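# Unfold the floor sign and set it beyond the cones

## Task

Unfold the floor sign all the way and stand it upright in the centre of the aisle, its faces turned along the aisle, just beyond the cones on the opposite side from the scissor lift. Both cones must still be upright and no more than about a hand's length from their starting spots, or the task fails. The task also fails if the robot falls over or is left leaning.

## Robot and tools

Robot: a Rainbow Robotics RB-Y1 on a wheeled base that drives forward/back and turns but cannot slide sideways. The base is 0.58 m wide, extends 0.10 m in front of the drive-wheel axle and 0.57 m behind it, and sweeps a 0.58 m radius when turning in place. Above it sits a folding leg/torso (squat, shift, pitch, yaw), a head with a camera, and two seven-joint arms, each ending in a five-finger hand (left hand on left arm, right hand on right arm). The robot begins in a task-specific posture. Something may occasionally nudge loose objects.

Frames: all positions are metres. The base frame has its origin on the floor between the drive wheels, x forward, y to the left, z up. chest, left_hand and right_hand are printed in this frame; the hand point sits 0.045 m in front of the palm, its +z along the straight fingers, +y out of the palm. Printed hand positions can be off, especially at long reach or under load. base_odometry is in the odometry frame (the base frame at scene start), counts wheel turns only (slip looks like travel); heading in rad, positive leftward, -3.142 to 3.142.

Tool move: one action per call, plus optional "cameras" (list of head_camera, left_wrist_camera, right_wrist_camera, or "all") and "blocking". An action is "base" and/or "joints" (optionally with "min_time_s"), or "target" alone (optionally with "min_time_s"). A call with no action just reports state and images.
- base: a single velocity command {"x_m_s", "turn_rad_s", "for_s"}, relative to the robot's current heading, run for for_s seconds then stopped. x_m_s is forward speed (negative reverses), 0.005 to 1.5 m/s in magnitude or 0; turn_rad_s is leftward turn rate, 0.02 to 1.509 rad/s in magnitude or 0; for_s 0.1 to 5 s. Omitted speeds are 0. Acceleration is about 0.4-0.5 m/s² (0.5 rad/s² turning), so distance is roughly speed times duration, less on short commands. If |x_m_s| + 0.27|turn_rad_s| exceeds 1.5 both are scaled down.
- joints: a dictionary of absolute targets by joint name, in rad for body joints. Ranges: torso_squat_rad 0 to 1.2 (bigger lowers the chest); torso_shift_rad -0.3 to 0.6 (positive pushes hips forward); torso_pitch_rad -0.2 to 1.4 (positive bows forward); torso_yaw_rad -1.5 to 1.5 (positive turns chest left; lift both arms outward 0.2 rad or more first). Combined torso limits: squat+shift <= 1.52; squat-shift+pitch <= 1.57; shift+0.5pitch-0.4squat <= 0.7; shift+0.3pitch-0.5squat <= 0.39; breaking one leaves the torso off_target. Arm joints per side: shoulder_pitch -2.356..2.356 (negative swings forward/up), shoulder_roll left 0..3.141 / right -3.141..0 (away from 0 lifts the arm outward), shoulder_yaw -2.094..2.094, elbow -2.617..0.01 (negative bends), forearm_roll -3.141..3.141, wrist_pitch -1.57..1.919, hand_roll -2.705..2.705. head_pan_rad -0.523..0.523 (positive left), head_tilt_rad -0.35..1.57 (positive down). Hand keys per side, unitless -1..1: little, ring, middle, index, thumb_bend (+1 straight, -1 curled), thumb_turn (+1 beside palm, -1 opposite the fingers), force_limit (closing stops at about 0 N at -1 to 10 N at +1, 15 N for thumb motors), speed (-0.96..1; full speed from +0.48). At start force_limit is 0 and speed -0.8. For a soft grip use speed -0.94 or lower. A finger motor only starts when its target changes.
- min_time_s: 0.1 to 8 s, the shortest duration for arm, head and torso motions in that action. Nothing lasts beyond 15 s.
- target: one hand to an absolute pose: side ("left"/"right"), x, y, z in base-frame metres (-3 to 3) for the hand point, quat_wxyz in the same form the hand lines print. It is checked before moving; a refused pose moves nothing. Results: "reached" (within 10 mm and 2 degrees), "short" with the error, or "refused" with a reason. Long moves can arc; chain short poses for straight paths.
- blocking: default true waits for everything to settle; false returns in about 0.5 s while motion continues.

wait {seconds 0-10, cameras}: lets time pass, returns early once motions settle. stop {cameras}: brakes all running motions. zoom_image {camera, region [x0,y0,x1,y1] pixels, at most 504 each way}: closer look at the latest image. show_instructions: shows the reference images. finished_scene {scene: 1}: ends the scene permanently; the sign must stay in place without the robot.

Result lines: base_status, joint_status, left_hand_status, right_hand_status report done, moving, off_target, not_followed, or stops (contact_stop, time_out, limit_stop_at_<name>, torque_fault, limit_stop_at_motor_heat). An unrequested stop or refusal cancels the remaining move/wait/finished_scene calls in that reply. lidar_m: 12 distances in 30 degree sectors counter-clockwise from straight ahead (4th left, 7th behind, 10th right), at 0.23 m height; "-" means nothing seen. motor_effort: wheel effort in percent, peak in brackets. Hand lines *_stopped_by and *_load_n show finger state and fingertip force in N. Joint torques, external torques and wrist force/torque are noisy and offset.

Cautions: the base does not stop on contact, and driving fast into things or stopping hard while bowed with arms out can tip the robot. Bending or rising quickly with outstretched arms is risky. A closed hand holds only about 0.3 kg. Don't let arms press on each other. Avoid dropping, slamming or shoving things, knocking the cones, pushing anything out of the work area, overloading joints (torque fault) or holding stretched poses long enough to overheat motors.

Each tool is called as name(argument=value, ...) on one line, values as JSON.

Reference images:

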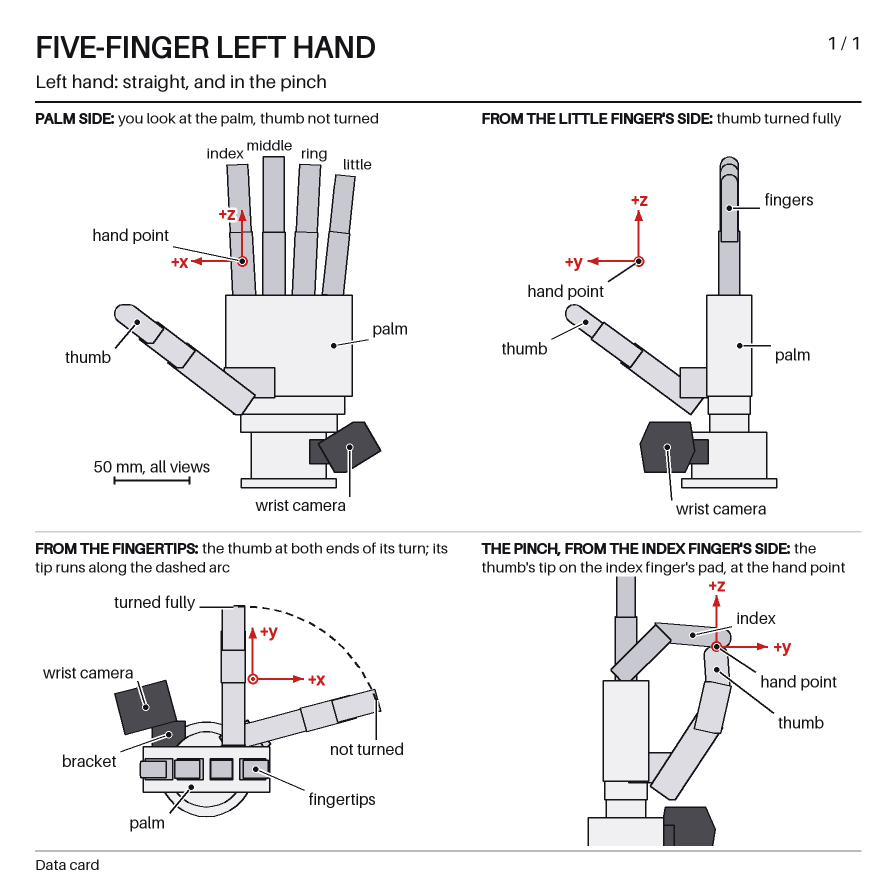

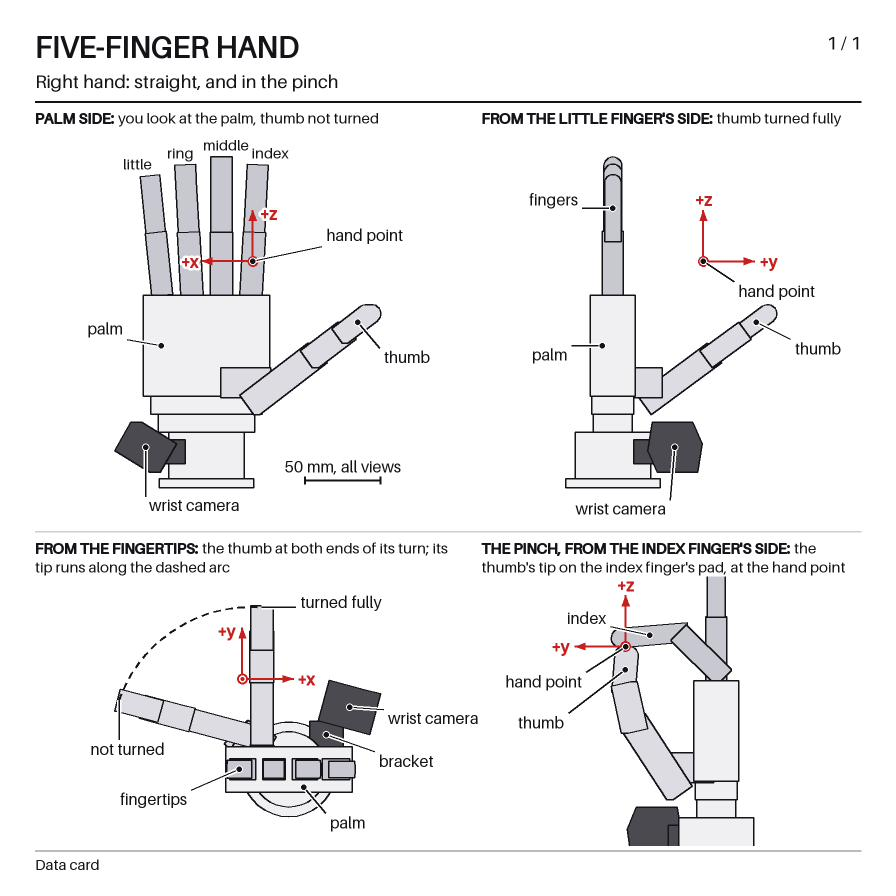

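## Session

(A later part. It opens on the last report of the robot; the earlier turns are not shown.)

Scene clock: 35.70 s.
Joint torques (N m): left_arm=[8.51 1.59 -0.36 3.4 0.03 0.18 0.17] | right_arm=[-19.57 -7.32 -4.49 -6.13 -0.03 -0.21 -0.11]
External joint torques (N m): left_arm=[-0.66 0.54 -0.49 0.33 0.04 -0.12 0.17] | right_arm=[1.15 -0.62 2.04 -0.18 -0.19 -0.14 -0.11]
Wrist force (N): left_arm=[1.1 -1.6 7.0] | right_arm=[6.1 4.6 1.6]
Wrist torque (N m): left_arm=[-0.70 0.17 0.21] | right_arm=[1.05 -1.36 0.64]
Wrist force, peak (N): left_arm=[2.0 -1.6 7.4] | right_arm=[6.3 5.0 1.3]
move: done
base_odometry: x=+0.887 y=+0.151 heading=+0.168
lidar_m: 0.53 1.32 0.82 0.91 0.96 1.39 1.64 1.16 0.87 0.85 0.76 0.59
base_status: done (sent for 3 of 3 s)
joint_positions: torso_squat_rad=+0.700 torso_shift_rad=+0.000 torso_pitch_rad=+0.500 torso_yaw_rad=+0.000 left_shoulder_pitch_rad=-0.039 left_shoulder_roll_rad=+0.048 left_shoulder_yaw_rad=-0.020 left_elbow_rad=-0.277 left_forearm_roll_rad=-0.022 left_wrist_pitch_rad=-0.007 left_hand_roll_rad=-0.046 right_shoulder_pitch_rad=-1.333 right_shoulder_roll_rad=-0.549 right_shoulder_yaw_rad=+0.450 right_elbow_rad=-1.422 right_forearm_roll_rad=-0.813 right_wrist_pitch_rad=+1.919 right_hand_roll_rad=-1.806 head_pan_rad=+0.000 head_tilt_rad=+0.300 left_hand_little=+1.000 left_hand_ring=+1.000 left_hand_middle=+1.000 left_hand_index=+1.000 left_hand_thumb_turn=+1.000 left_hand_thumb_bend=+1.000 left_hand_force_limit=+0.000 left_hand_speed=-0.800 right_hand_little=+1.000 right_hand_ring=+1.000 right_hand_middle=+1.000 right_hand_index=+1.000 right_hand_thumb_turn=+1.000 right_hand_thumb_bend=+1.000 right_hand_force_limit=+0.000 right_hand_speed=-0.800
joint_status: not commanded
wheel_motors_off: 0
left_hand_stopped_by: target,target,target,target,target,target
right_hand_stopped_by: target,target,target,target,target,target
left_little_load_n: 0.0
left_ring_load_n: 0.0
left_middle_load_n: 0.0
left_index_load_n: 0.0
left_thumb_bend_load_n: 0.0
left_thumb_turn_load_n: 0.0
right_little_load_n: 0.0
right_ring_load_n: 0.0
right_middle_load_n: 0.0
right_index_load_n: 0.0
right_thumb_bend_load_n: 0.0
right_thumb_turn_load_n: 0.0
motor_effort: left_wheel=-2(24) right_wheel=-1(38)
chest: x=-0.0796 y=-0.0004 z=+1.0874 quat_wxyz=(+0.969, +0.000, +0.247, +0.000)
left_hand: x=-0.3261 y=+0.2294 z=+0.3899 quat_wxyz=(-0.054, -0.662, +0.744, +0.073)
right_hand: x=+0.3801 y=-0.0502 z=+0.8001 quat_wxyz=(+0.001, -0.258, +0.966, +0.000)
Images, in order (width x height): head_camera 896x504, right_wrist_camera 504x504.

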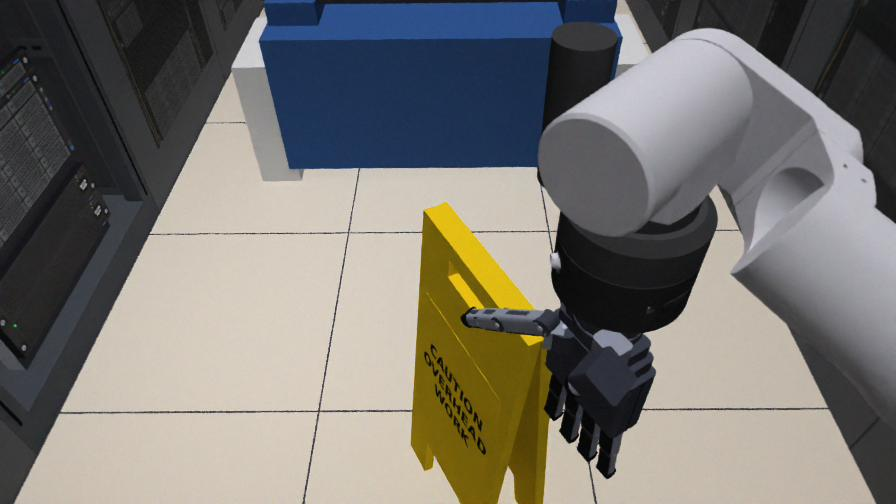

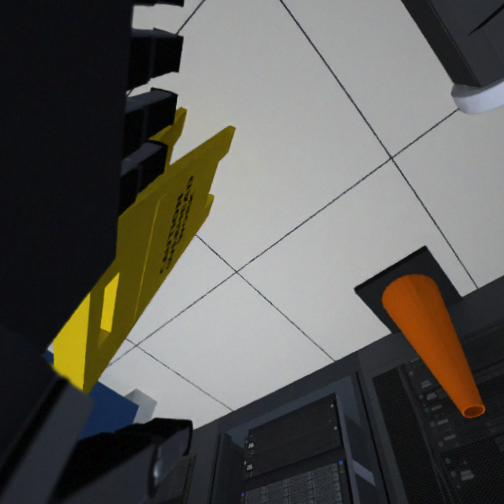

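move(joints={"torso_squat_rad": 0.55, "right_hand_thumb_turn": -1.0, "right_hand_speed": 0.0}, min_time_s=1)

move(base={"x_m_s": 0.15, "for_s": 1.4}, joints={"head_tilt_rad": 0.5}, cameras=["head_camera", "right_wrist_camera"])

Scene clock: 37.67 s.
Joint torques (N m): left_arm=[8.76 0.46 -1.2 3.4 0.12 0.11 0.17] | right_arm=[-19.4 -7.03 -4.87 -6.07 0.15 -0.11 -0.05]
External joint torques (N m): left_arm=[-0.41 -0.6 -1.32 0.33 0.13 -0.19 0.18] | right_arm=[1.32 -0.33 1.66 -0.14 -0.01 -0.06 -0.05]
Wrist force (N): left_arm=[1.7 -1.9 6.2] | right_arm=[5.5 5.3 1.9]
Wrist torque (N m): left_arm=[-0.68 0.01 0.24] | right_arm=[1.14 -1.29 0.59]
Wrist force, peak (N): left_arm=[2.4 -1.3 6.9] | right_arm=[5.9 5.4 1.9]
move: done
base_odometry: x=+0.887 y=+0.151 heading=+0.168
lidar_m: 0.53 1.33 0.82 0.91 0.96 1.37 1.64 1.16 0.87 0.84 0.76 0.59
base_status: not commanded
joint_positions: torso_squat_rad=+0.550 torso_shift_rad=+0.000 torso_pitch_rad=+0.500 torso_yaw_rad=+0.000 left_shoulder_pitch_rad=-0.039 left_shoulder_roll_rad=+0.048 left_shoulder_yaw_rad=-0.020 left_elbow_rad=-0.277 left_forearm_roll_rad=-0.022 left_wrist_pitch_rad=-0.007 left_hand_roll_rad=-0.046 right_shoulder_pitch_rad=-1.333 right_shoulder_roll_rad=-0.549 right_shoulder_yaw_rad=+0.450 right_elbow_rad=-1.422 right_forearm_roll_rad=-0.813 right_wrist_pitch_rad=+1.919 right_hand_roll_rad=-1.806 head_pan_rad=+0.000 head_tilt_rad=+0.300 left_hand_little=+1.000 left_hand_ring=+1.000 left_hand_middle=+1.000 left_hand_index=+1.000 left_hand_thumb_turn=+1.000 left_hand_thumb_bend=+1.000 left_hand_force_limit=+0.000 left_hand_speed=-0.800 right_hand_little=+1.000 right_hand_ring=+1.000 right_hand_middle=+1.000 right_hand_index=+1.000 right_hand_thumb_turn=-1.000 right_hand_thumb_bend=+1.000 right_hand_force_limit=+0.000 right_hand_speed=+0.000
joint_status: all done
wheel_motors_off: 0
left_hand_stopped_by: target,target,target,target,target,target
right_hand_stopped_by: target,target,target,target,target,target
left_little_load_n: 0.0
left_ring_load_n: 0.0
left_middle_load_n: 0.0
left_index_load_n: 0.0
left_thumb_bend_load_n: 0.0
left_thumb_turn_load_n: 0.0
right_little_load_n: 0.0
right_ring_load_n: -0.5
right_middle_load_n: 0.0
right_index_load_n: 0.0
right_thumb_bend_load_n: 0.0
right_thumb_turn_load_n: 0.0
motor_effort: left_wheel=-1(4) right_wheel=-1(2)
chest: x=-0.0796 y=-0.0004 z=+1.1488 quat_wxyz=(+0.969, +0.000, +0.247, +0.000)
left_hand: x=-0.3262 y=+0.2294 z=+0.4513 quat_wxyz=(-0.054, -0.662, +0.744, +0.073)
right_hand: x=+0.3801 y=-0.0502 z=+0.8615 quat_wxyz=(+0.001, -0.258, +0.966, +0.000)
pictures: none

Scene clock: 39.83 s.
Joint torques (N m): left_arm=[8.9 1.06 -0.87 3.33 0.1 0.27 0.31] | right_arm=[-19.24 -6.86 -4.86 -6.34 0.05 -0.23 -0.05]
External joint torques (N m): left_arm=[-0.28 0 -1 0.26 0.12 -0.03 0.31] | right_arm=[1.47 -0.16 1.67 -0.4 -0.1 -0.18 -0.05]
Wrist force (N): left_arm=[1.7 -1.3 6.4] | right_arm=[5.5 4.9 2.0]
Wrist torque (N m): left_arm=[-0.64 0.03 0.22] | right_arm=[1.08 -1.26 0.58]
Wrist force, peak (N): left_arm=[1.7 -2.2 7.1] | right_arm=[6.0 5.5 2.0]
move: done
base_odometry: x=+1.094 y=+0.186 heading=+0.169
lidar_m: 0.33 1.27 0.73 0.90 0.96 1.36 1.84 1.16 0.88 0.69 0.68 0.33
base_status: done (sent for 1.4 of 1.4 s)
joint_positions: torso_squat_rad=+0.550 torso_shift_rad=+0.000 torso_pitch_rad=+0.500 torso_yaw_rad=+0.000 left_shoulder_pitch_rad=-0.039 left_shoulder_roll_rad=+0.048 left_shoulder_yaw_rad=-0.020 left_elbow_rad=-0.277 left_forearm_roll_rad=-0.022 left_wrist_pitch_rad=-0.007 left_hand_roll_rad=-0.046 right_shoulder_pitch_rad=-1.333 right_shoulder_roll_rad=-0.549 right_shoulder_yaw_rad=+0.450 right_elbow_rad=-1.422 right_forearm_roll_rad=-0.813 right_wrist_pitch_rad=+1.919 right_hand_roll_rad=-1.806 head_pan_rad=+0.000 head_tilt_rad=+0.500 left_hand_little=+1.000 left_hand_ring=+1.000 left_hand_middle=+1.000 left_hand_index=+1.000 left_hand_thumb_turn=+1.000 left_hand_thumb_bend=+1.000 left_hand_force_limit=+0.000 left_hand_speed=-0.800 right_hand_little=+1.000 right_hand_ring=+1.000 right_hand_middle=+1.000 right_hand_index=+1.000 right_hand_thumb_turn=-1.000 right_hand_thumb_bend=+1.000 right_hand_force_limit=+0.000 right_hand_speed=+0.000
joint_status: all done
wheel_motors_off: 0
left_hand_stopped_by: target,target,target,target,target,target
right_hand_stopped_by: target,target,target,target,target,target
left_little_load_n: 0.0
left_ring_load_n: 0.0
left_middle_load_n: 0.0
left_index_load_n: 0.0
left_thumb_bend_load_n: 0.0
left_thumb_turn_load_n: 0.0
right_little_load_n: 0.0
right_ring_load_n: 0.0
right_middle_load_n: 0.0
right_index_load_n: 0.0
right_thumb_bend_load_n: 0.0
right_thumb_turn_load_n: 0.0
motor_effort: left_wheel=-1(19) right_wheel=-1(17)
chest: x=-0.0796 y=-0.0004 z=+1.1488 quat_wxyz=(+0.969, +0.000, +0.247, +0.000)
left_hand: x=-0.3261 y=+0.2294 z=+0.4513 quat_wxyz=(-0.054, -0.662, +0.744, +0.073)
right_hand: x=+0.3801 y=-0.0503 z=+0.8614 quat_wxyz=(+0.001, -0.258, +0.966, +0.000)
Images, in order (width x height): head_camera 896x504, right_wrist_camera 504x504.

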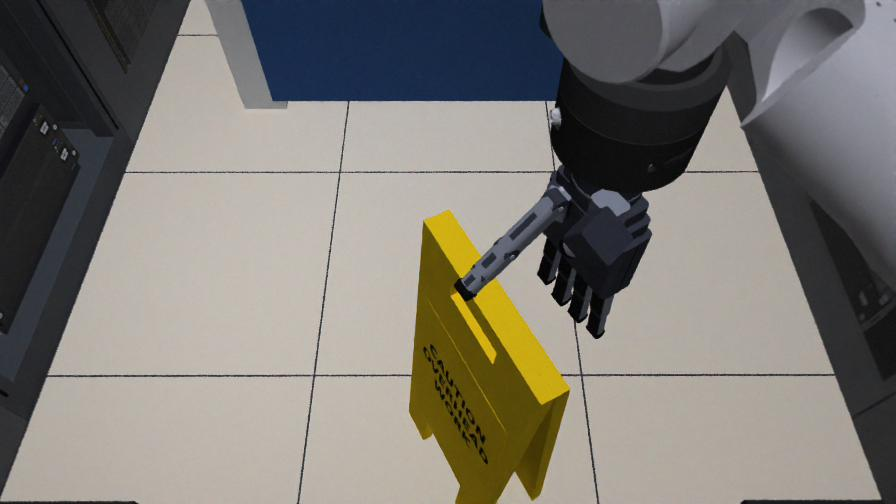

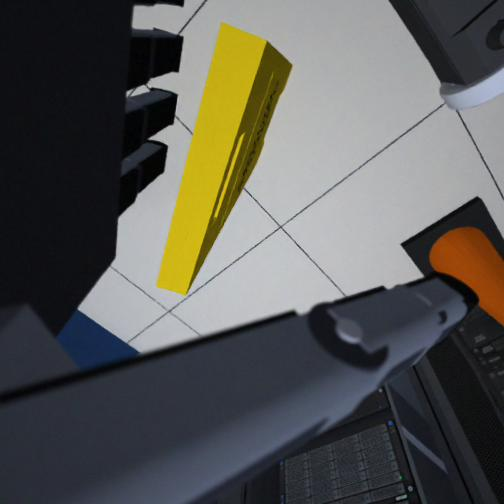

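move(base={"x_m_s": 0.1, "for_s": 0.75})

move(target={"side": "right", "x": 0.385, "y": -0.005, "z": 0.86, "quat_wxyz": [0, 0.2588, -0.9659, 0]}, min_time_s=1, cameras=["head_camera", "right_wrist_camera"])

Scene clock: 42.70 s.
Joint torques (N m): left_arm=[9.22 0.93 -0.5 3.69 0.16 0.08 0.16] | right_arm=[-19.56 -6.85 -5.06 -6.29 0.1 -0.35 -0.23]
External joint torques (N m): left_arm=[0.05 -0.12 -0.63 0.63 0.18 -0.22 0.16] | right_arm=[1.15 -0.15 1.47 -0.35 -0.05 -0.3 -0.23]
Wrist force (N): left_arm=[1.2 -2.3 6.7] | right_arm=[5.5 5.2 1.7]
Wrist torque (N m): left_arm=[-0.76 0.13 0.19] | right_arm=[1.15 -1.28 0.61]
Wrist force, peak (N): left_arm=[1.7 -1.8 7.4] | right_arm=[5.9 5.8 1.5]
move: done
base_odometry: x=+1.170 y=+0.199 heading=+0.169
lidar_m: 0.27 1.27 0.69 0.71 0.96 1.35 1.92 1.17 0.87 0.67 0.72 0.25
base_status: done (sent for 0.77 of 0.77 s)
joint_positions: torso_squat_rad=+0.550 torso_shift_rad=+0.000 torso_pitch_rad=+0.500 torso_yaw_rad=+0.000 left_shoulder_pitch_rad=-0.039 left_shoulder_roll_rad=+0.048 left_shoulder_yaw_rad=-0.020 left_elbow_rad=-0.277 left_forearm_roll_rad=-0.022 left_wrist_pitch_rad=-0.007 left_hand_roll_rad=-0.046 right_shoulder_pitch_rad=-1.333 right_shoulder_roll_rad=-0.549 right_shoulder_yaw_rad=+0.450 right_elbow_rad=-1.422 right_forearm_roll_rad=-0.813 right_wrist_pitch_rad=+1.919 right_hand_roll_rad=-1.806 head_pan_rad=+0.000 head_tilt_rad=+0.500 left_hand_little=+1.000 left_hand_ring=+1.000 left_hand_middle=+1.000 left_hand_index=+1.000 left_hand_thumb_turn=+1.000 left_hand_thumb_bend=+1.000 left_hand_force_limit=+0.000 left_hand_speed=-0.800 right_hand_little=+1.000 right_hand_ring=+1.000 right_hand_middle=+1.000 right_hand_index=+1.000 right_hand_thumb_turn=-1.000 right_hand_thumb_bend=+1.000 right_hand_force_limit=+0.000 right_hand_speed=+0.000
joint_status: not commanded
wheel_motors_off: 0
left_hand_stopped_by: target,target,target,target,target,target
right_hand_stopped_by: target,target,target,target,target,target
left_little_load_n: 0.0
left_ring_load_n: 0.0
left_middle_load_n: 0.0
left_index_load_n: 0.0
left_thumb_bend_load_n: 0.0
left_thumb_turn_load_n: 0.0
right_little_load_n: 0.0
right_ring_load_n: 0.0
right_middle_load_n: 0.0
right_index_load_n: 0.0
right_thumb_bend_load_n: 0.0
right_thumb_turn_load_n: 0.0
motor_effort: left_wheel=-1(19) right_wheel=-3(17)
chest: x=-0.0795 y=-0.0004 z=+1.1488 quat_wxyz=(+0.969, +0.000, +0.247, +0.000)
left_hand: x=-0.3261 y=+0.2294 z=+0.4513 quat_wxyz=(-0.054, -0.662, +0.744, +0.073)
right_hand: x=+0.3802 y=-0.0503 z=+0.8614 quat_wxyz=(+0.001, -0.258, +0.966, +0.000)
pictures: none

Scene clock: 44.03 s.
Joint torques (N m): left_arm=[8.58 0.95 -0.91 3.51 -0.01 -0.01 0.26] | right_arm=[-21.19 -5.12 -3.84 -5.99 0.53 -0.33 -0.22]
External joint torques (N m): left_arm=[-0.6 -0.1 -1.03 0.44 0 -0.31 0.26] | right_arm=[0.49 0.37 2.26 0.16 0.37 -0.27 -0.22]
Wrist force (N): left_arm=[2.0 -1.9 6.9] | right_arm=[4.8 4.4 1.3]
Wrist torque (N m): left_arm=[-0.73 0.02 0.25] | right_arm=[1.05 -1.17 0.49]
Wrist force, peak (N): left_arm=[1.5 -1.4 7.2] | right_arm=[5.9 5.1 2.3]
move: done
base_odometry: x=+1.170 y=+0.199 heading=+0.169
lidar_m: 0.26 1.27 0.70 0.70 0.94 1.36 1.93 1.17 0.87 0.67 0.72 0.25
base_status: not commanded
joint_positions: torso_squat_rad=+0.550 torso_shift_rad=+0.000 torso_pitch_rad=+0.500 torso_yaw_rad=+0.000 left_shoulder_pitch_rad=-0.039 left_shoulder_roll_rad=+0.048 left_shoulder_yaw_rad=-0.020 left_elbow_rad=-0.277 left_forearm_roll_rad=-0.022 left_wrist_pitch_rad=-0.007 left_hand_roll_rad=-0.046 right_shoulder_pitch_rad=-1.419 right_shoulder_roll_rad=-0.443 right_shoulder_yaw_rad=+0.497 right_elbow_rad=-1.302 right_forearm_roll_rad=-0.777 right_wrist_pitch_rad=+1.890 right_hand_roll_rad=-1.842 head_pan_rad=+0.000 head_tilt_rad=+0.500 left_hand_little=+1.000 left_hand_ring=+1.000 left_hand_middle=+1.000 left_hand_index=+1.000 left_hand_thumb_turn=+1.000 left_hand_thumb_bend=+1.000 left_hand_force_limit=+0.000 left_hand_speed=-0.800 right_hand_little=+1.000 right_hand_ring=+1.000 right_hand_middle=+1.000 right_hand_index=+1.000 right_hand_thumb_turn=-1.000 right_hand_thumb_bend=+1.000 right_hand_force_limit=+0.000 right_hand_speed=+0.000
joint_status: all done
wheel_motors_off: 0
left_hand_stopped_by: target,target,target,target,target,target
right_hand_stopped_by: target,target,target,target,target,target
left_little_load_n: 0.0
left_ring_load_n: 0.0
left_middle_load_n: 0.0
left_index_load_n: 0.0
left_thumb_bend_load_n: 0.0
left_thumb_turn_load_n: 0.0
right_little_load_n: 0.0
right_ring_load_n: -0.5
right_middle_load_n: 0.0
right_index_load_n: 0.0
right_thumb_bend_load_n: 0.0
right_thumb_turn_load_n: 0.0
motor_effort: left_wheel=+0(4) right_wheel=-3(3)
chest: x=-0.0795 y=-0.0004 z=+1.1488 quat_wxyz=(+0.969, +0.000, +0.247, +0.000)
left_hand: x=-0.3261 y=+0.2294 z=+0.4513 quat_wxyz=(-0.054, -0.662, +0.744, +0.073)
right_hand: x=+0.3848 y=-0.0052 z=+0.8602 quat_wxyz=(+0.001, -0.259, +0.966, +0.000)
right_hand_status: reached (checked arc that bows 2 mm and turns the hand up to 1 deg, planned for 1.0 s): 0 mm and 0.1 deg off.
Images, in order (width x height): head_camera 896x504, right_wrist_camera 504x504.

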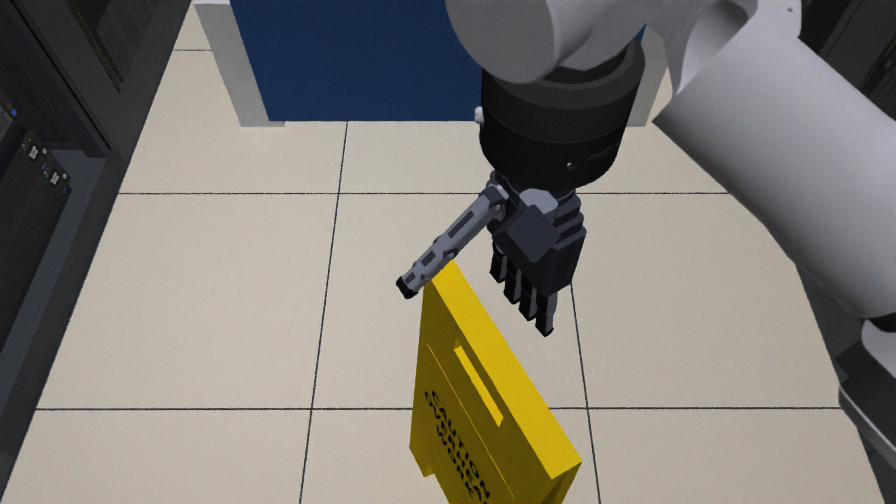

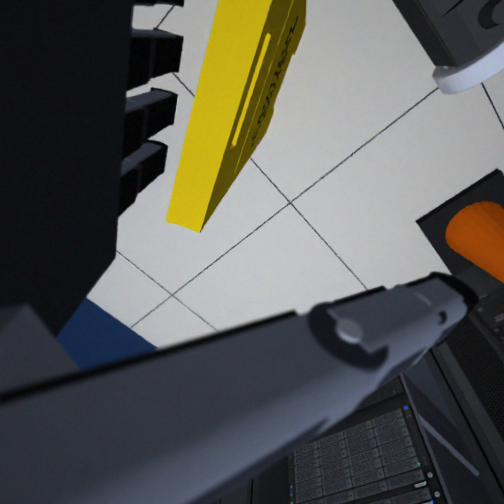

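move(joints={"torso_squat_rad": 0.75}, min_time_s=1.2)

move(target={"side": "right", "x": 0.395, "y": -0.015, "z": 0.775, "quat_wxyz": [0, 0.2588, -0.9659, 0]}, min_time_s=1, cameras=["head_camera", "right_wrist_camera"])

Scene clock: 46.13 s.
Joint torques (N m): left_arm=[8.78 1.02 -0.42 3.63 0.16 0.19 0.2] | right_arm=[-20.8 -5.02 -4.18 -6.09 0.45 -0.34 -0.09]
External joint torques (N m): left_arm=[-0.39 -0.04 -0.55 0.57 0.17 -0.11 0.2] | right_arm=[0.88 0.48 1.92 0.06 0.29 -0.29 -0.09]
Wrist force (N): left_arm=[1.8 -1.2 6.7] | right_arm=[5.3 4.9 1.5]
Wrist torque (N m): left_arm=[-0.57 0.04 0.23] | right_arm=[1.14 -1.29 0.60]
Wrist force, peak (N): left_arm=[1.7 -2.4 7.3] | right_arm=[5.2 5.9 2.3]
move: done
base_odometry: x=+1.170 y=+0.199 heading=+0.169
lidar_m: 0.27 1.27 0.71 0.69 0.94 1.36 1.93 1.17 0.88 0.67 0.73 0.24
base_status: not commanded
joint_positions: torso_squat_rad=+0.750 torso_shift_rad=+0.000 torso_pitch_rad=+0.500 torso_yaw_rad=+0.000 left_shoulder_pitch_rad=-0.039 left_shoulder_roll_rad=+0.048 left_shoulder_yaw_rad=-0.020 left_elbow_rad=-0.277 left_forearm_roll_rad=-0.022 left_wrist_pitch_rad=-0.007 left_hand_roll_rad=-0.046 right_shoulder_pitch_rad=-1.419 right_shoulder_roll_rad=-0.443 right_shoulder_yaw_rad=+0.497 right_elbow_rad=-1.302 right_forearm_roll_rad=-0.777 right_wrist_pitch_rad=+1.890 right_hand_roll_rad=-1.842 head_pan_rad=+0.000 head_tilt_rad=+0.500 left_hand_little=+1.000 left_hand_ring=+1.000 left_hand_middle=+1.000 left_hand_index=+1.000 left_hand_thumb_turn=+1.000 left_hand_thumb_bend=+1.000 left_hand_force_limit=+0.000 left_hand_speed=-0.800 right_hand_little=+1.000 right_hand_ring=+1.000 right_hand_middle=+1.000 right_hand_index=+1.000 right_hand_thumb_turn=-1.000 right_hand_thumb_bend=+1.000 right_hand_force_limit=+0.000 right_hand_speed=+0.000
joint_status: all done
wheel_motors_off: 0
left_hand_stopped_by: target,target,target,target,target,target
right_hand_stopped_by: target,target,target,target,target,target
left_little_load_n: 0.0
left_ring_load_n: 0.0
left_middle_load_n: 0.0
left_index_load_n: -0.5
left_thumb_bend_load_n: 0.0
left_thumb_turn_load_n: 0.0
right_little_load_n: 0.0
right_ring_load_n: 0.0
right_middle_load_n: 0.0
right_index_load_n: 0.0
right_thumb_bend_load_n: -0.5
right_thumb_turn_load_n: 0.5
motor_effort: left_wheel=+0(4) right_wheel=-1(3)
chest: x=-0.0797 y=-0.0003 z=+1.0643 quat_wxyz=(+0.969, +0.000, +0.247, +0.000)
left_hand: x=-0.3260 y=+0.2294 z=+0.3667 quat_wxyz=(-0.054, -0.662, +0.744, +0.073)
right_hand: x=+0.3848 y=-0.0051 z=+0.7758 quat_wxyz=(+0.001, -0.259, +0.966, +0.000)
pictures: none

Scene clock: 47.47 s.
Joint torques (N m): left_arm=[8.66 0.98 -0.58 3.49 0.05 0.07 0.11] | right_arm=[-21.5 -6.77 -7.05 -5.91 -0.14 -0.32 0.07]
External joint torques (N m): left_arm=[-0.51 -0.08 -0.71 0.43 0.06 -0.23 0.11] | right_arm=[0.47 -0.85 -1 0.23 -0.3 -0.26 0.07]
Wrist force (N): left_arm=[1.7 -1.9 6.8] | right_arm=[5.1 5.1 1.0]
Wrist torque (N m): left_arm=[-0.69 0.05 0.22] | right_arm=[1.21 -1.21 0.66]
Wrist force, peak (N): left_arm=[1.6 -1.5 7.3] | right_arm=[5.2 5.7 1.9]
move: done
base_odometry: x=+1.170 y=+0.199 heading=+0.169
lidar_m: 0.26 1.26 0.71 0.70 0.94 1.34 1.92 1.18 0.88 0.67 0.73 0.25
base_status: not commanded
joint_positions: torso_squat_rad=+0.750 torso_shift_rad=+0.000 torso_pitch_rad=+0.500 torso_yaw_rad=+0.000 left_shoulder_pitch_rad=-0.039 left_shoulder_roll_rad=+0.048 left_shoulder_yaw_rad=-0.020 left_elbow_rad=-0.277 left_forearm_roll_rad=-0.022 left_wrist_pitch_rad=-0.007 left_hand_roll_rad=-0.046 right_shoulder_pitch_rad=-1.432 right_shoulder_roll_rad=-0.458 right_shoulder_yaw_rad=+0.490 right_elbow_rad=-1.256 right_forearm_roll_rad=-0.780 right_wrist_pitch_rad=+1.870 right_hand_roll_rad=-1.802 head_pan_rad=+0.000 head_tilt_rad=+0.500 left_hand_little=+1.000 left_hand_ring=+1.000 left_hand_middle=+1.000 left_hand_index=+1.000 left_hand_thumb_turn=+1.000 left_hand_thumb_bend=+1.000 left_hand_force_limit=+0.000 left_hand_speed=-0.800 right_hand_little=+1.000 right_hand_ring=+1.000 right_hand_middle=+1.000 right_hand_index=+1.000 right_hand_thumb_turn=-1.000 right_hand_thumb_bend=+1.000 right_hand_force_limit=+0.000 right_hand_speed=+0.000
joint_status: all done
wheel_motors_off: 0
left_hand_stopped_by: target,target,target,target,target,target
right_hand_stopped_by: target,target,target,target,target,target
left_little_load_n: 0.0
left_ring_load_n: 0.0
left_middle_load_n: 0.0
left_index_load_n: 0.0
left_thumb_bend_load_n: 0.0
left_thumb_turn_load_n: 0.0
right_little_load_n: 0.0
right_ring_load_n: 0.0
right_middle_load_n: 0.0
right_index_load_n: 0.0
right_thumb_bend_load_n: 0.0
right_thumb_turn_load_n: 0.0
motor_effort: left_wheel=-1(4) right_wheel=-1(2)
chest: x=-0.0797 y=-0.0003 z=+1.0643 quat_wxyz=(+0.969, +0.000, +0.247, +0.000)
left_hand: x=-0.3260 y=+0.2294 z=+0.3667 quat_wxyz=(-0.054, -0.662, +0.744, +0.073)
right_hand: x=+0.3945 y=-0.0151 z=+0.7751 quat_wxyz=(+0.001, -0.258, +0.966, +0.000)
right_hand_status: reached (checked arc that bows 1 mm and turns the hand up to 0 deg, planned for 1.0 s): 1 mm and 0.1 deg off.
Images, in order (width x height): head_camera 896x504, right_wrist_camera 504x504.

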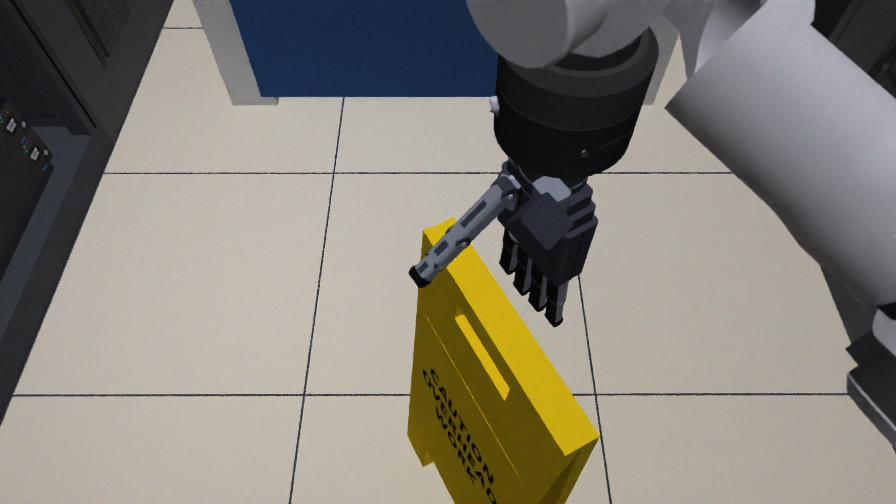

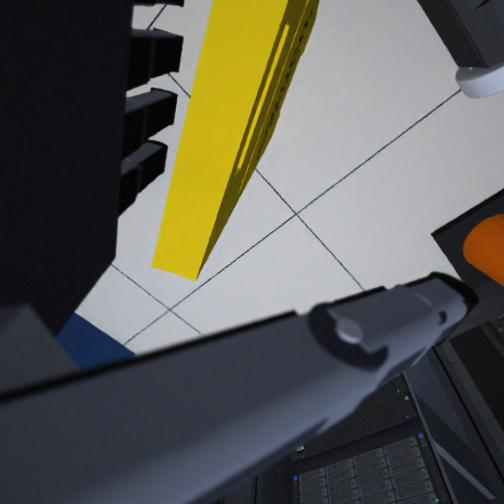

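zoom_image(camera="head_camera", region=[400, 190, 620, 460])

Scaled by 1.867 from the camera's image (finer frame: 1280x720).

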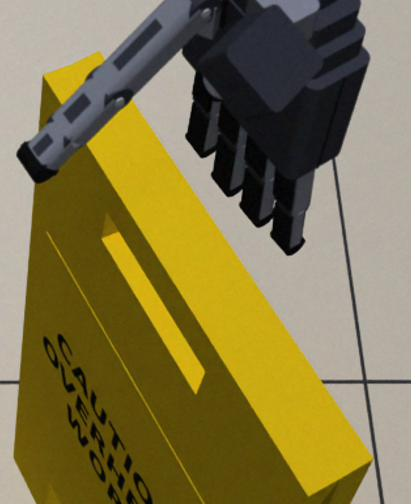

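move(target={"side": "right", "x": 0.3925, "y": -0.020, "z": 0.775, "quat_wxyz": [0, 0.2334, -0.9724, 0]}, min_time_s=0.6)

move(target={"side": "right", "x": 0.3925, "y": -0.020, "z": 0.725, "quat_wxyz": [0, 0.2334, -0.9724, 0]}, min_time_s=1, cameras=["head_camera", "right_wrist_camera"])

zoom_image(camera="head_camera", region=[400, 190, 620, 460])

Scene clock: 50.33 s.
Joint torques (N m): left_arm=[8.76 0.58 -1.08 3.38 0.05 0.11 0.19] | right_arm=[-19.8 -7.23 -7.33 -7.15 0.42 0.01 -0.16]
External joint torques (N m): left_arm=[-0.41 -0.47 -1.21 0.31 0.06 -0.19 0.19] | right_arm=[1.89 -1.29 -1.24 -1 0.26 0.06 -0.16]
Wrist force (N): left_arm=[1.7 -1.9 6.8] | right_arm=[4.8 4.5 1.7]
Wrist torque (N m): left_arm=[-0.70 0.08 0.21] | right_arm=[1.02 -1.19 0.54]
Wrist force, peak (N): left_arm=[2.1 -1.3 7.4] | right_arm=[5.6 5.5 1.7]
move: done
base_odometry: x=+1.170 y=+0.199 heading=+0.169
lidar_m: 0.26 1.26 0.70 0.70 0.95 1.35 1.93 1.17 0.89 0.66 0.73 0.26
base_status: not commanded
joint_positions: torso_squat_rad=+0.750 torso_shift_rad=+0.000 torso_pitch_rad=+0.500 torso_yaw_rad=+0.000 left_shoulder_pitch_rad=-0.039 left_shoulder_roll_rad=+0.048 left_shoulder_yaw_rad=-0.020 left_elbow_rad=-0.277 left_forearm_roll_rad=-0.022 left_wrist_pitch_rad=-0.007 left_hand_roll_rad=-0.046 right_shoulder_pitch_rad=-1.409 right_shoulder_roll_rad=-0.467 right_shoulder_yaw_rad=+0.478 right_elbow_rad=-1.294 right_forearm_roll_rad=-0.778 right_wrist_pitch_rad=+1.890 right_hand_roll_rad=-1.855 head_pan_rad=+0.000 head_tilt_rad=+0.500 left_hand_little=+1.000 left_hand_ring=+1.000 left_hand_middle=+1.000 left_hand_index=+1.000 left_hand_thumb_turn=+1.000 left_hand_thumb_bend=+1.000 left_hand_force_limit=+0.000 left_hand_speed=-0.800 right_hand_little=+1.000 right_hand_ring=+1.000 right_hand_middle=+1.000 right_hand_index=+1.000 right_hand_thumb_turn=-1.000 right_hand_thumb_bend=+1.000 right_hand_force_limit=+0.000 right_hand_speed=+0.000
joint_status: all done
wheel_motors_off: 0
left_hand_stopped_by: target,target,target,target,target,target
right_hand_stopped_by: target,target,target,target,target,target
left_little_load_n: 0.0
left_ring_load_n: 0.0
left_middle_load_n: 0.0
left_index_load_n: 0.0
left_thumb_bend_load_n: 0.0
left_thumb_turn_load_n: 0.0
right_little_load_n: 0.0
right_ring_load_n: 0.0
right_middle_load_n: 0.0
right_index_load_n: 0.0
right_thumb_bend_load_n: 0.0
right_thumb_turn_load_n: 0.0
motor_effort: left_wheel=+0(3) right_wheel=-2(2)
chest: x=-0.0797 y=-0.0003 z=+1.0643 quat_wxyz=(+0.969, +0.000, +0.247, +0.000)
left_hand: x=-0.3260 y=+0.2294 z=+0.3667 quat_wxyz=(-0.054, -0.662, +0.744, +0.073)
right_hand: x=+0.3925 y=-0.0201 z=+0.7750 quat_wxyz=(-0.001, -0.234, +0.972, +0.000)
right_hand_status: reached (checked arc that bows 1 mm and turns the hand up to 3 deg, planned for 0.6 s): 0 mm and 0.2 deg off.
pictures: none

Scene clock: 51.67 s.
Joint torques (N m): left_arm=[9.09 0.84 -1.15 3.5 0.13 0.17 0.02] | right_arm=[-18.75 -4.22 -3.64 -6.55 0.26 -0.38 0.18]
External joint torques (N m): left_arm=[-0.08 -0.22 -1.27 0.43 0.14 -0.13 0.03] | right_arm=[2.52 1.32 2.15 -0.11 0.09 -0.32 0.18]
Wrist force (N): left_arm=[2.1 -0.8 6.8] | right_arm=[4.7 5.1 1.4]
Wrist torque (N m): left_arm=[-0.52 0.00 0.21] | right_arm=[1.33 -1.17 0.68]
Wrist force, peak (N): left_arm=[1.9 -1.7 7.2] | right_arm=[5.4 5.3 1.3]
move: done
base_odometry: x=+1.170 y=+0.199 heading=+0.169
lidar_m: 0.27 1.26 0.70 0.71 0.94 1.36 1.92 1.16 0.88 0.67 0.73 0.24
base_status: not commanded
joint_positions: torso_squat_rad=+0.750 torso_shift_rad=+0.000 torso_pitch_rad=+0.500 torso_yaw_rad=+0.000 left_shoulder_pitch_rad=-0.039 left_shoulder_roll_rad=+0.048 left_shoulder_yaw_rad=-0.020 left_elbow_rad=-0.277 left_forearm_roll_rad=-0.022 left_wrist_pitch_rad=-0.007 left_hand_roll_rad=-0.046 right_shoulder_pitch_rad=-1.346 right_shoulder_roll_rad=-0.438 right_shoulder_yaw_rad=+0.516 right_elbow_rad=-1.220 right_forearm_roll_rad=-0.728 right_wrist_pitch_rad=+1.761 right_hand_roll_rad=-1.820 head_pan_rad=+0.000 head_tilt_rad=+0.500 left_hand_little=+1.000 left_hand_ring=+1.000 left_hand_middle=+1.000 left_hand_index=+1.000 left_hand_thumb_turn=+1.000 left_hand_thumb_bend=+1.000 left_hand_force_limit=+0.000 left_hand_speed=-0.800 right_hand_little=+1.000 right_hand_ring=+1.000 right_hand_middle=+1.000 right_hand_index=+1.000 right_hand_thumb_turn=-1.000 right_hand_thumb_bend=+1.000 right_hand_force_limit=+0.000 right_hand_speed=+0.000
joint_status: all done
wheel_motors_off: 0
left_hand_stopped_by: target,target,target,target,target,target
right_hand_stopped_by: target,target,target,target,target,target
left_little_load_n: 0.0
left_ring_load_n: 0.0
left_middle_load_n: 0.0
left_index_load_n: 0.0
left_thumb_bend_load_n: 0.0
left_thumb_turn_load_n: 0.0
right_little_load_n: 0.0
right_ring_load_n: 0.0
right_middle_load_n: 0.0
right_index_load_n: 0.0
right_thumb_bend_load_n: 0.0
right_thumb_turn_load_n: 0.0
motor_effort: left_wheel=+0(3) right_wheel=-1(2)
chest: x=-0.0797 y=-0.0003 z=+1.0643 quat_wxyz=(+0.969, +0.000, +0.247, +0.000)
left_hand: x=-0.3260 y=+0.2294 z=+0.3667 quat_wxyz=(-0.054, -0.662, +0.744, +0.073)
right_hand: x=+0.3924 y=-0.0203 z=+0.7254 quat_wxyz=(+0.001, -0.233, +0.972, +0.000)
right_hand_status: reached (checked arc that bows 2 mm and turns the hand up to 1 deg, planned for 1.0 s): 1 mm and 0.1 deg off.
Images, in order (width x height): head_camera 896x504, right_wrist_camera 504x504.

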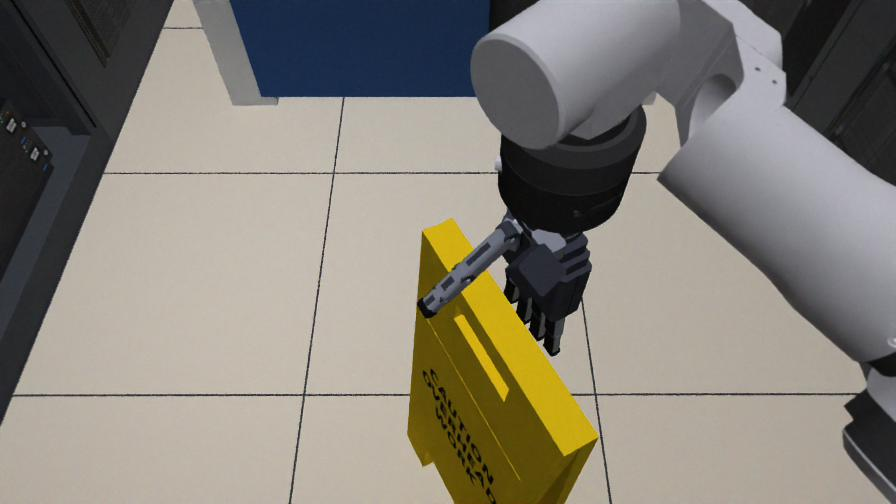

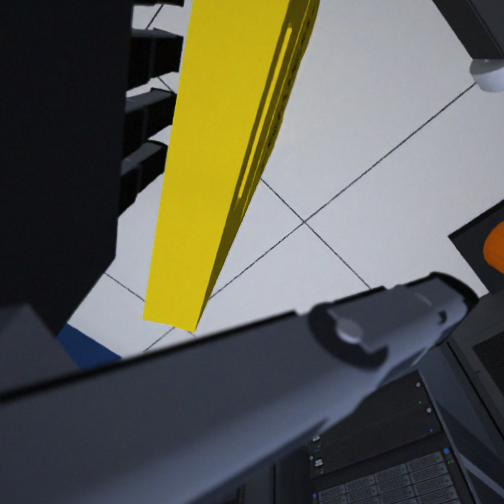

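Scaled by 1.867 from the camera's image (finer frame: 1280x720).

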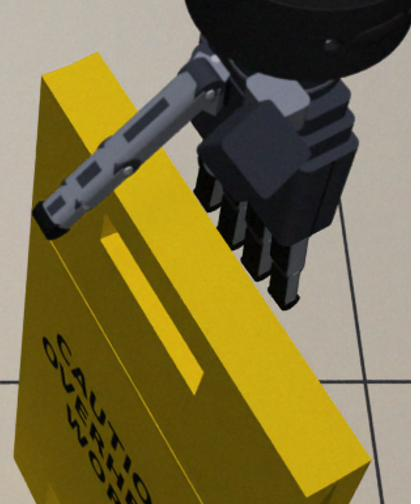

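move(target={"side": "right", "x": 0.399, "y": -0.017, "z": 0.68, "quat_wxyz": [0, 0.2334, -0.9724, 0]}, min_time_s=1.2, cameras=["head_camera", "right_wrist_camera"])

zoom_image(camera="head_camera", region=[400, 190, 620, 460])

Scene clock: 53.77 s.
Joint torques (N m): left_arm=[8.8 1.04 -0.71 3.44 0.07 0.16 0.11] | right_arm=[-19.33 -4.71 -2.68 -6.4 0.51 -0.17 0.05]
External joint torques (N m): left_arm=[-0.37 -0.02 -0.84 0.38 0.08 -0.13 0.11] | right_arm=[2.07 0.45 2.4 0.18 0.35 -0.12 0.05]
Wrist force (N): left_arm=[1.7 -1.0 6.9] | right_arm=[5.0 5.3 1.1]
Wrist torque (N m): left_arm=[-0.56 0.11 0.19] | right_arm=[1.24 -1.20 0.71]
Wrist force, peak (N): left_arm=[2.1 -1.6 7.2] | right_arm=[5.3 5.8 1.9]
move: done
base_odometry: x=+1.170 y=+0.199 heading=+0.169
lidar_m: 0.25 1.27 0.71 0.71 0.95 1.35 1.92 1.17 0.88 0.66 0.72 0.25
base_status: not commanded
joint_positions: torso_squat_rad=+0.750 torso_shift_rad=+0.000 torso_pitch_rad=+0.500 torso_yaw_rad=+0.000 left_shoulder_pitch_rad=-0.039 left_shoulder_roll_rad=+0.048 left_shoulder_yaw_rad=-0.020 left_elbow_rad=-0.277 left_forearm_roll_rad=-0.022 left_wrist_pitch_rad=-0.007 left_hand_roll_rad=-0.046 right_shoulder_pitch_rad=-1.339 right_shoulder_roll_rad=-0.382 right_shoulder_yaw_rad=+0.544 right_elbow_rad=-1.046 right_forearm_roll_rad=-0.685 right_wrist_pitch_rad=+1.613 right_hand_roll_rad=-1.759 head_pan_rad=+0.000 head_tilt_rad=+0.500 left_hand_little=+1.000 left_hand_ring=+1.000 left_hand_middle=+1.000 left_hand_index=+1.000 left_hand_thumb_turn=+1.000 left_hand_thumb_bend=+1.000 left_hand_force_limit=+0.000 left_hand_speed=-0.800 right_hand_little=+1.000 right_hand_ring=+1.000 right_hand_middle=+1.000 right_hand_index=+1.000 right_hand_thumb_turn=-1.000 right_hand_thumb_bend=+1.000 right_hand_force_limit=+0.000 right_hand_speed=+0.000
joint_status: all done
wheel_motors_off: 0
left_hand_stopped_by: target,target,target,target,target,target
right_hand_stopped_by: target,target,target,target,target,target
left_little_load_n: 0.0
left_ring_load_n: 0.0
left_middle_load_n: 0.0
left_index_load_n: 0.0
left_thumb_bend_load_n: 0.0
left_thumb_turn_load_n: 0.0
right_little_load_n: 0.0
right_ring_load_n: 0.0
right_middle_load_n: 0.0
right_index_load_n: 0.0
right_thumb_bend_load_n: 0.0
right_thumb_turn_load_n: 0.0
motor_effort: left_wheel=+0(4) right_wheel=-2(2)
chest: x=-0.0797 y=-0.0003 z=+1.0643 quat_wxyz=(+0.969, +0.000, +0.247, +0.000)
left_hand: x=-0.3260 y=+0.2294 z=+0.3667 quat_wxyz=(-0.054, -0.662, +0.744, +0.073)
right_hand: x=+0.3986 y=-0.0173 z=+0.6805 quat_wxyz=(+0.002, -0.233, +0.973, +0.000)
right_hand_status: reached (checked arc that bows 5 mm and turns the hand up to 1 deg, planned for 1.2 s): 1 mm and 0.2 deg off.
Images, in order (width x height): head_camera 896x504, right_wrist_camera 504x504.

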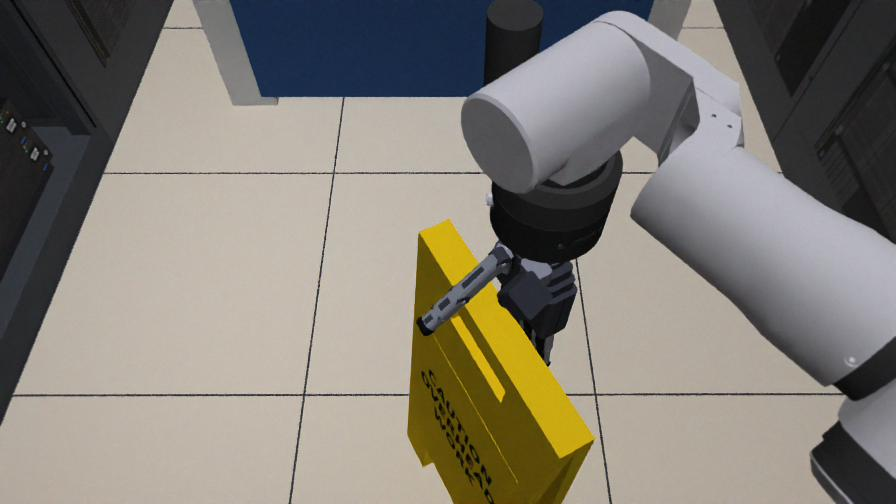

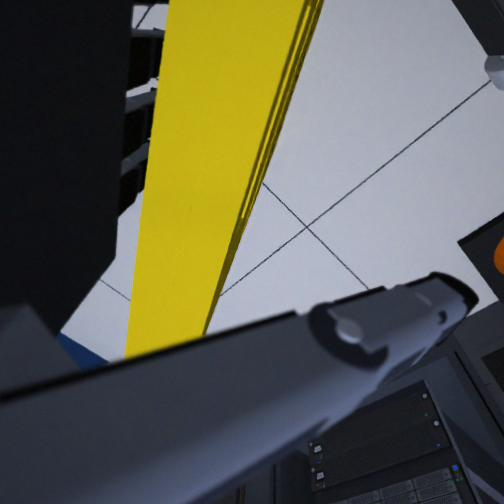

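Scaled by 1.867 from the camera's image (finer frame: 1280x720).

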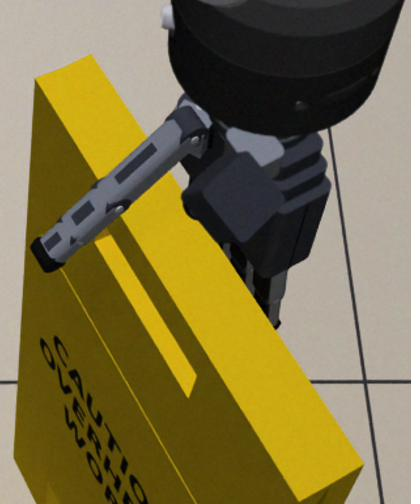

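move(target={"side": "right", "x": 0.400, "y": -0.020, "z": 0.669, "quat_wxyz": [-0.0102, 0.2332, -0.9714, 0.0424]}, min_time_s=1, cameras=["head_camera", "right_wrist_camera"])

zoom_image(camera="head_camera", region=[400, 190, 620, 460])

Scene clock: 55.50 s.
Joint torques (N m): left_arm=[9.33 0.97 -0.36 3.44 0.16 0.28 0.22] | right_arm=[-20.8 -3.77 -2.64 -6.22 0.59 -0.21 -0.34]
External joint torques (N m): left_arm=[0.16 -0.09 -0.49 0.38 0.17 -0.02 0.23] | right_arm=[0.54 0.89 2.4 0.21 0.25 -0.2 -0.34]
Wrist force (N): left_arm=[1.8 -1.1 6.4] | right_arm=[5.6 5.6 1.4]
Wrist torque (N m): left_arm=[-0.57 0.00 0.19] | right_arm=[1.22 -1.31 0.63]
Wrist force, peak (N): left_arm=[2.3 -1.7 7.2] | right_arm=[5.8 6.1 1.6]
move: done
base_odometry: x=+1.170 y=+0.199 heading=+0.169
lidar_m: 0.27 1.27 0.71 0.71 0.95 1.35 1.93 1.18 0.88 0.67 0.72 0.25
base_status: not commanded
joint_positions: torso_squat_rad=+0.750 torso_shift_rad=+0.000 torso_pitch_rad=+0.500 torso_yaw_rad=+0.000 left_shoulder_pitch_rad=-0.039 left_shoulder_roll_rad=+0.048 left_shoulder_yaw_rad=-0.020 left_elbow_rad=-0.277 left_forearm_roll_rad=-0.022 left_wrist_pitch_rad=-0.007 left_hand_roll_rad=-0.046 right_shoulder_pitch_rad=-1.348 right_shoulder_roll_rad=-0.357 right_shoulder_yaw_rad=+0.599 right_elbow_rad=-1.038 right_forearm_roll_rad=-0.617 right_wrist_pitch_rad=+1.612 right_hand_roll_rad=-1.807 head_pan_rad=+0.000 head_tilt_rad=+0.500 left_hand_little=+1.000 left_hand_ring=+1.000 left_hand_middle=+1.000 left_hand_index=+1.000 left_hand_thumb_turn=+1.000 left_hand_thumb_bend=+1.000 left_hand_force_limit=+0.000 left_hand_speed=-0.800 right_hand_little=+1.000 right_hand_ring=+1.000 right_hand_middle=+1.000 right_hand_index=+1.000 right_hand_thumb_turn=-1.000 right_hand_thumb_bend=+1.000 right_hand_force_limit=+0.000 right_hand_speed=+0.000
joint_status: all done
wheel_motors_off: 0
left_hand_stopped_by: target,target,target,target,target,target
right_hand_stopped_by: target,target,target,target,target,target
left_little_load_n: 0.0
left_ring_load_n: 0.0
left_middle_load_n: -0.5
left_index_load_n: 0.0
left_thumb_bend_load_n: 0.0
left_thumb_turn_load_n: 0.0
right_little_load_n: 0.0
right_ring_load_n: 0.0
right_middle_load_n: 0.0
right_index_load_n: 0.5
right_thumb_bend_load_n: 0.0
right_thumb_turn_load_n: 0.0
motor_effort: left_wheel=-1(4) right_wheel=-2(2)
chest: x=-0.0797 y=-0.0003 z=+1.0643 quat_wxyz=(+0.969, +0.000, +0.247, +0.000)
left_hand: x=-0.3260 y=+0.2294 z=+0.3667 quat_wxyz=(-0.054, -0.662, +0.744, +0.073)
right_hand: x=+0.4000 y=-0.0201 z=+0.6690 quat_wxyz=(+0.010, -0.233, +0.971, -0.042)
right_hand_status: reached (checked arc that bows 1 mm and turns the hand up to 5 deg, planned for 1.0 s): 0 mm and 0.0 deg off.
Images, in order (width x height): head_camera 896x504, right_wrist_camera 504x504.

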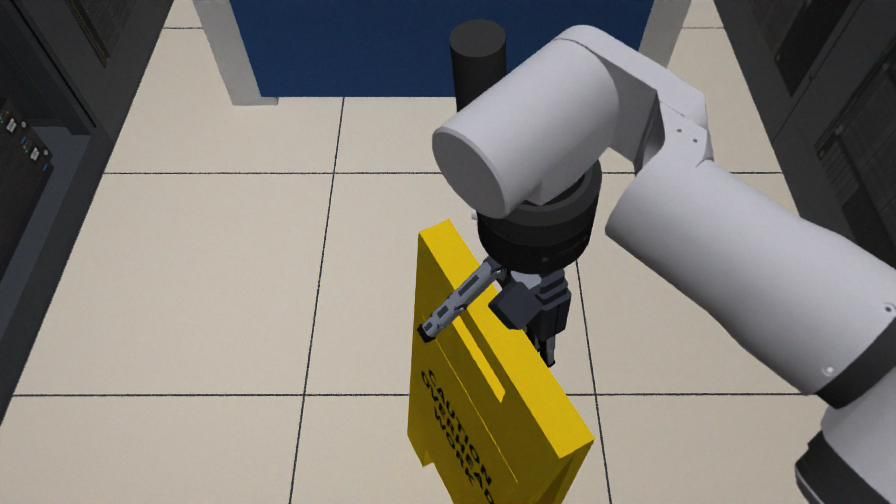

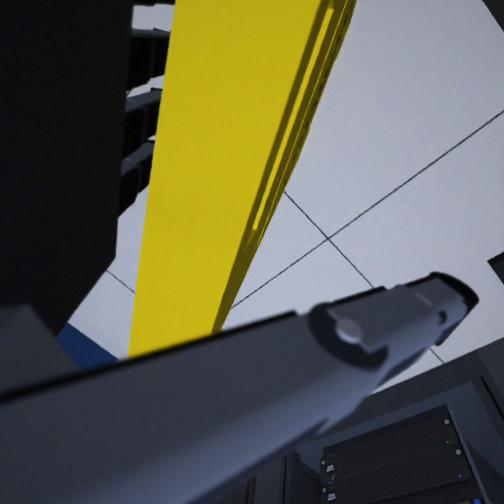

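Scaled by 1.867 from the camera's image (finer frame: 1280x720).

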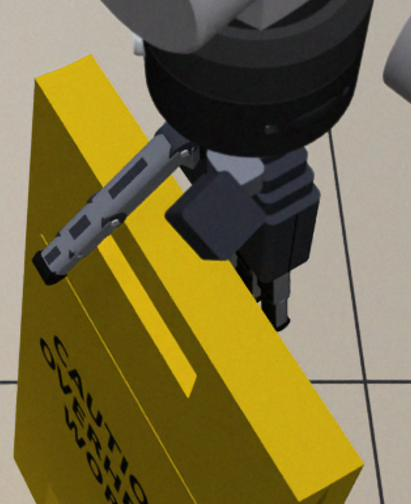

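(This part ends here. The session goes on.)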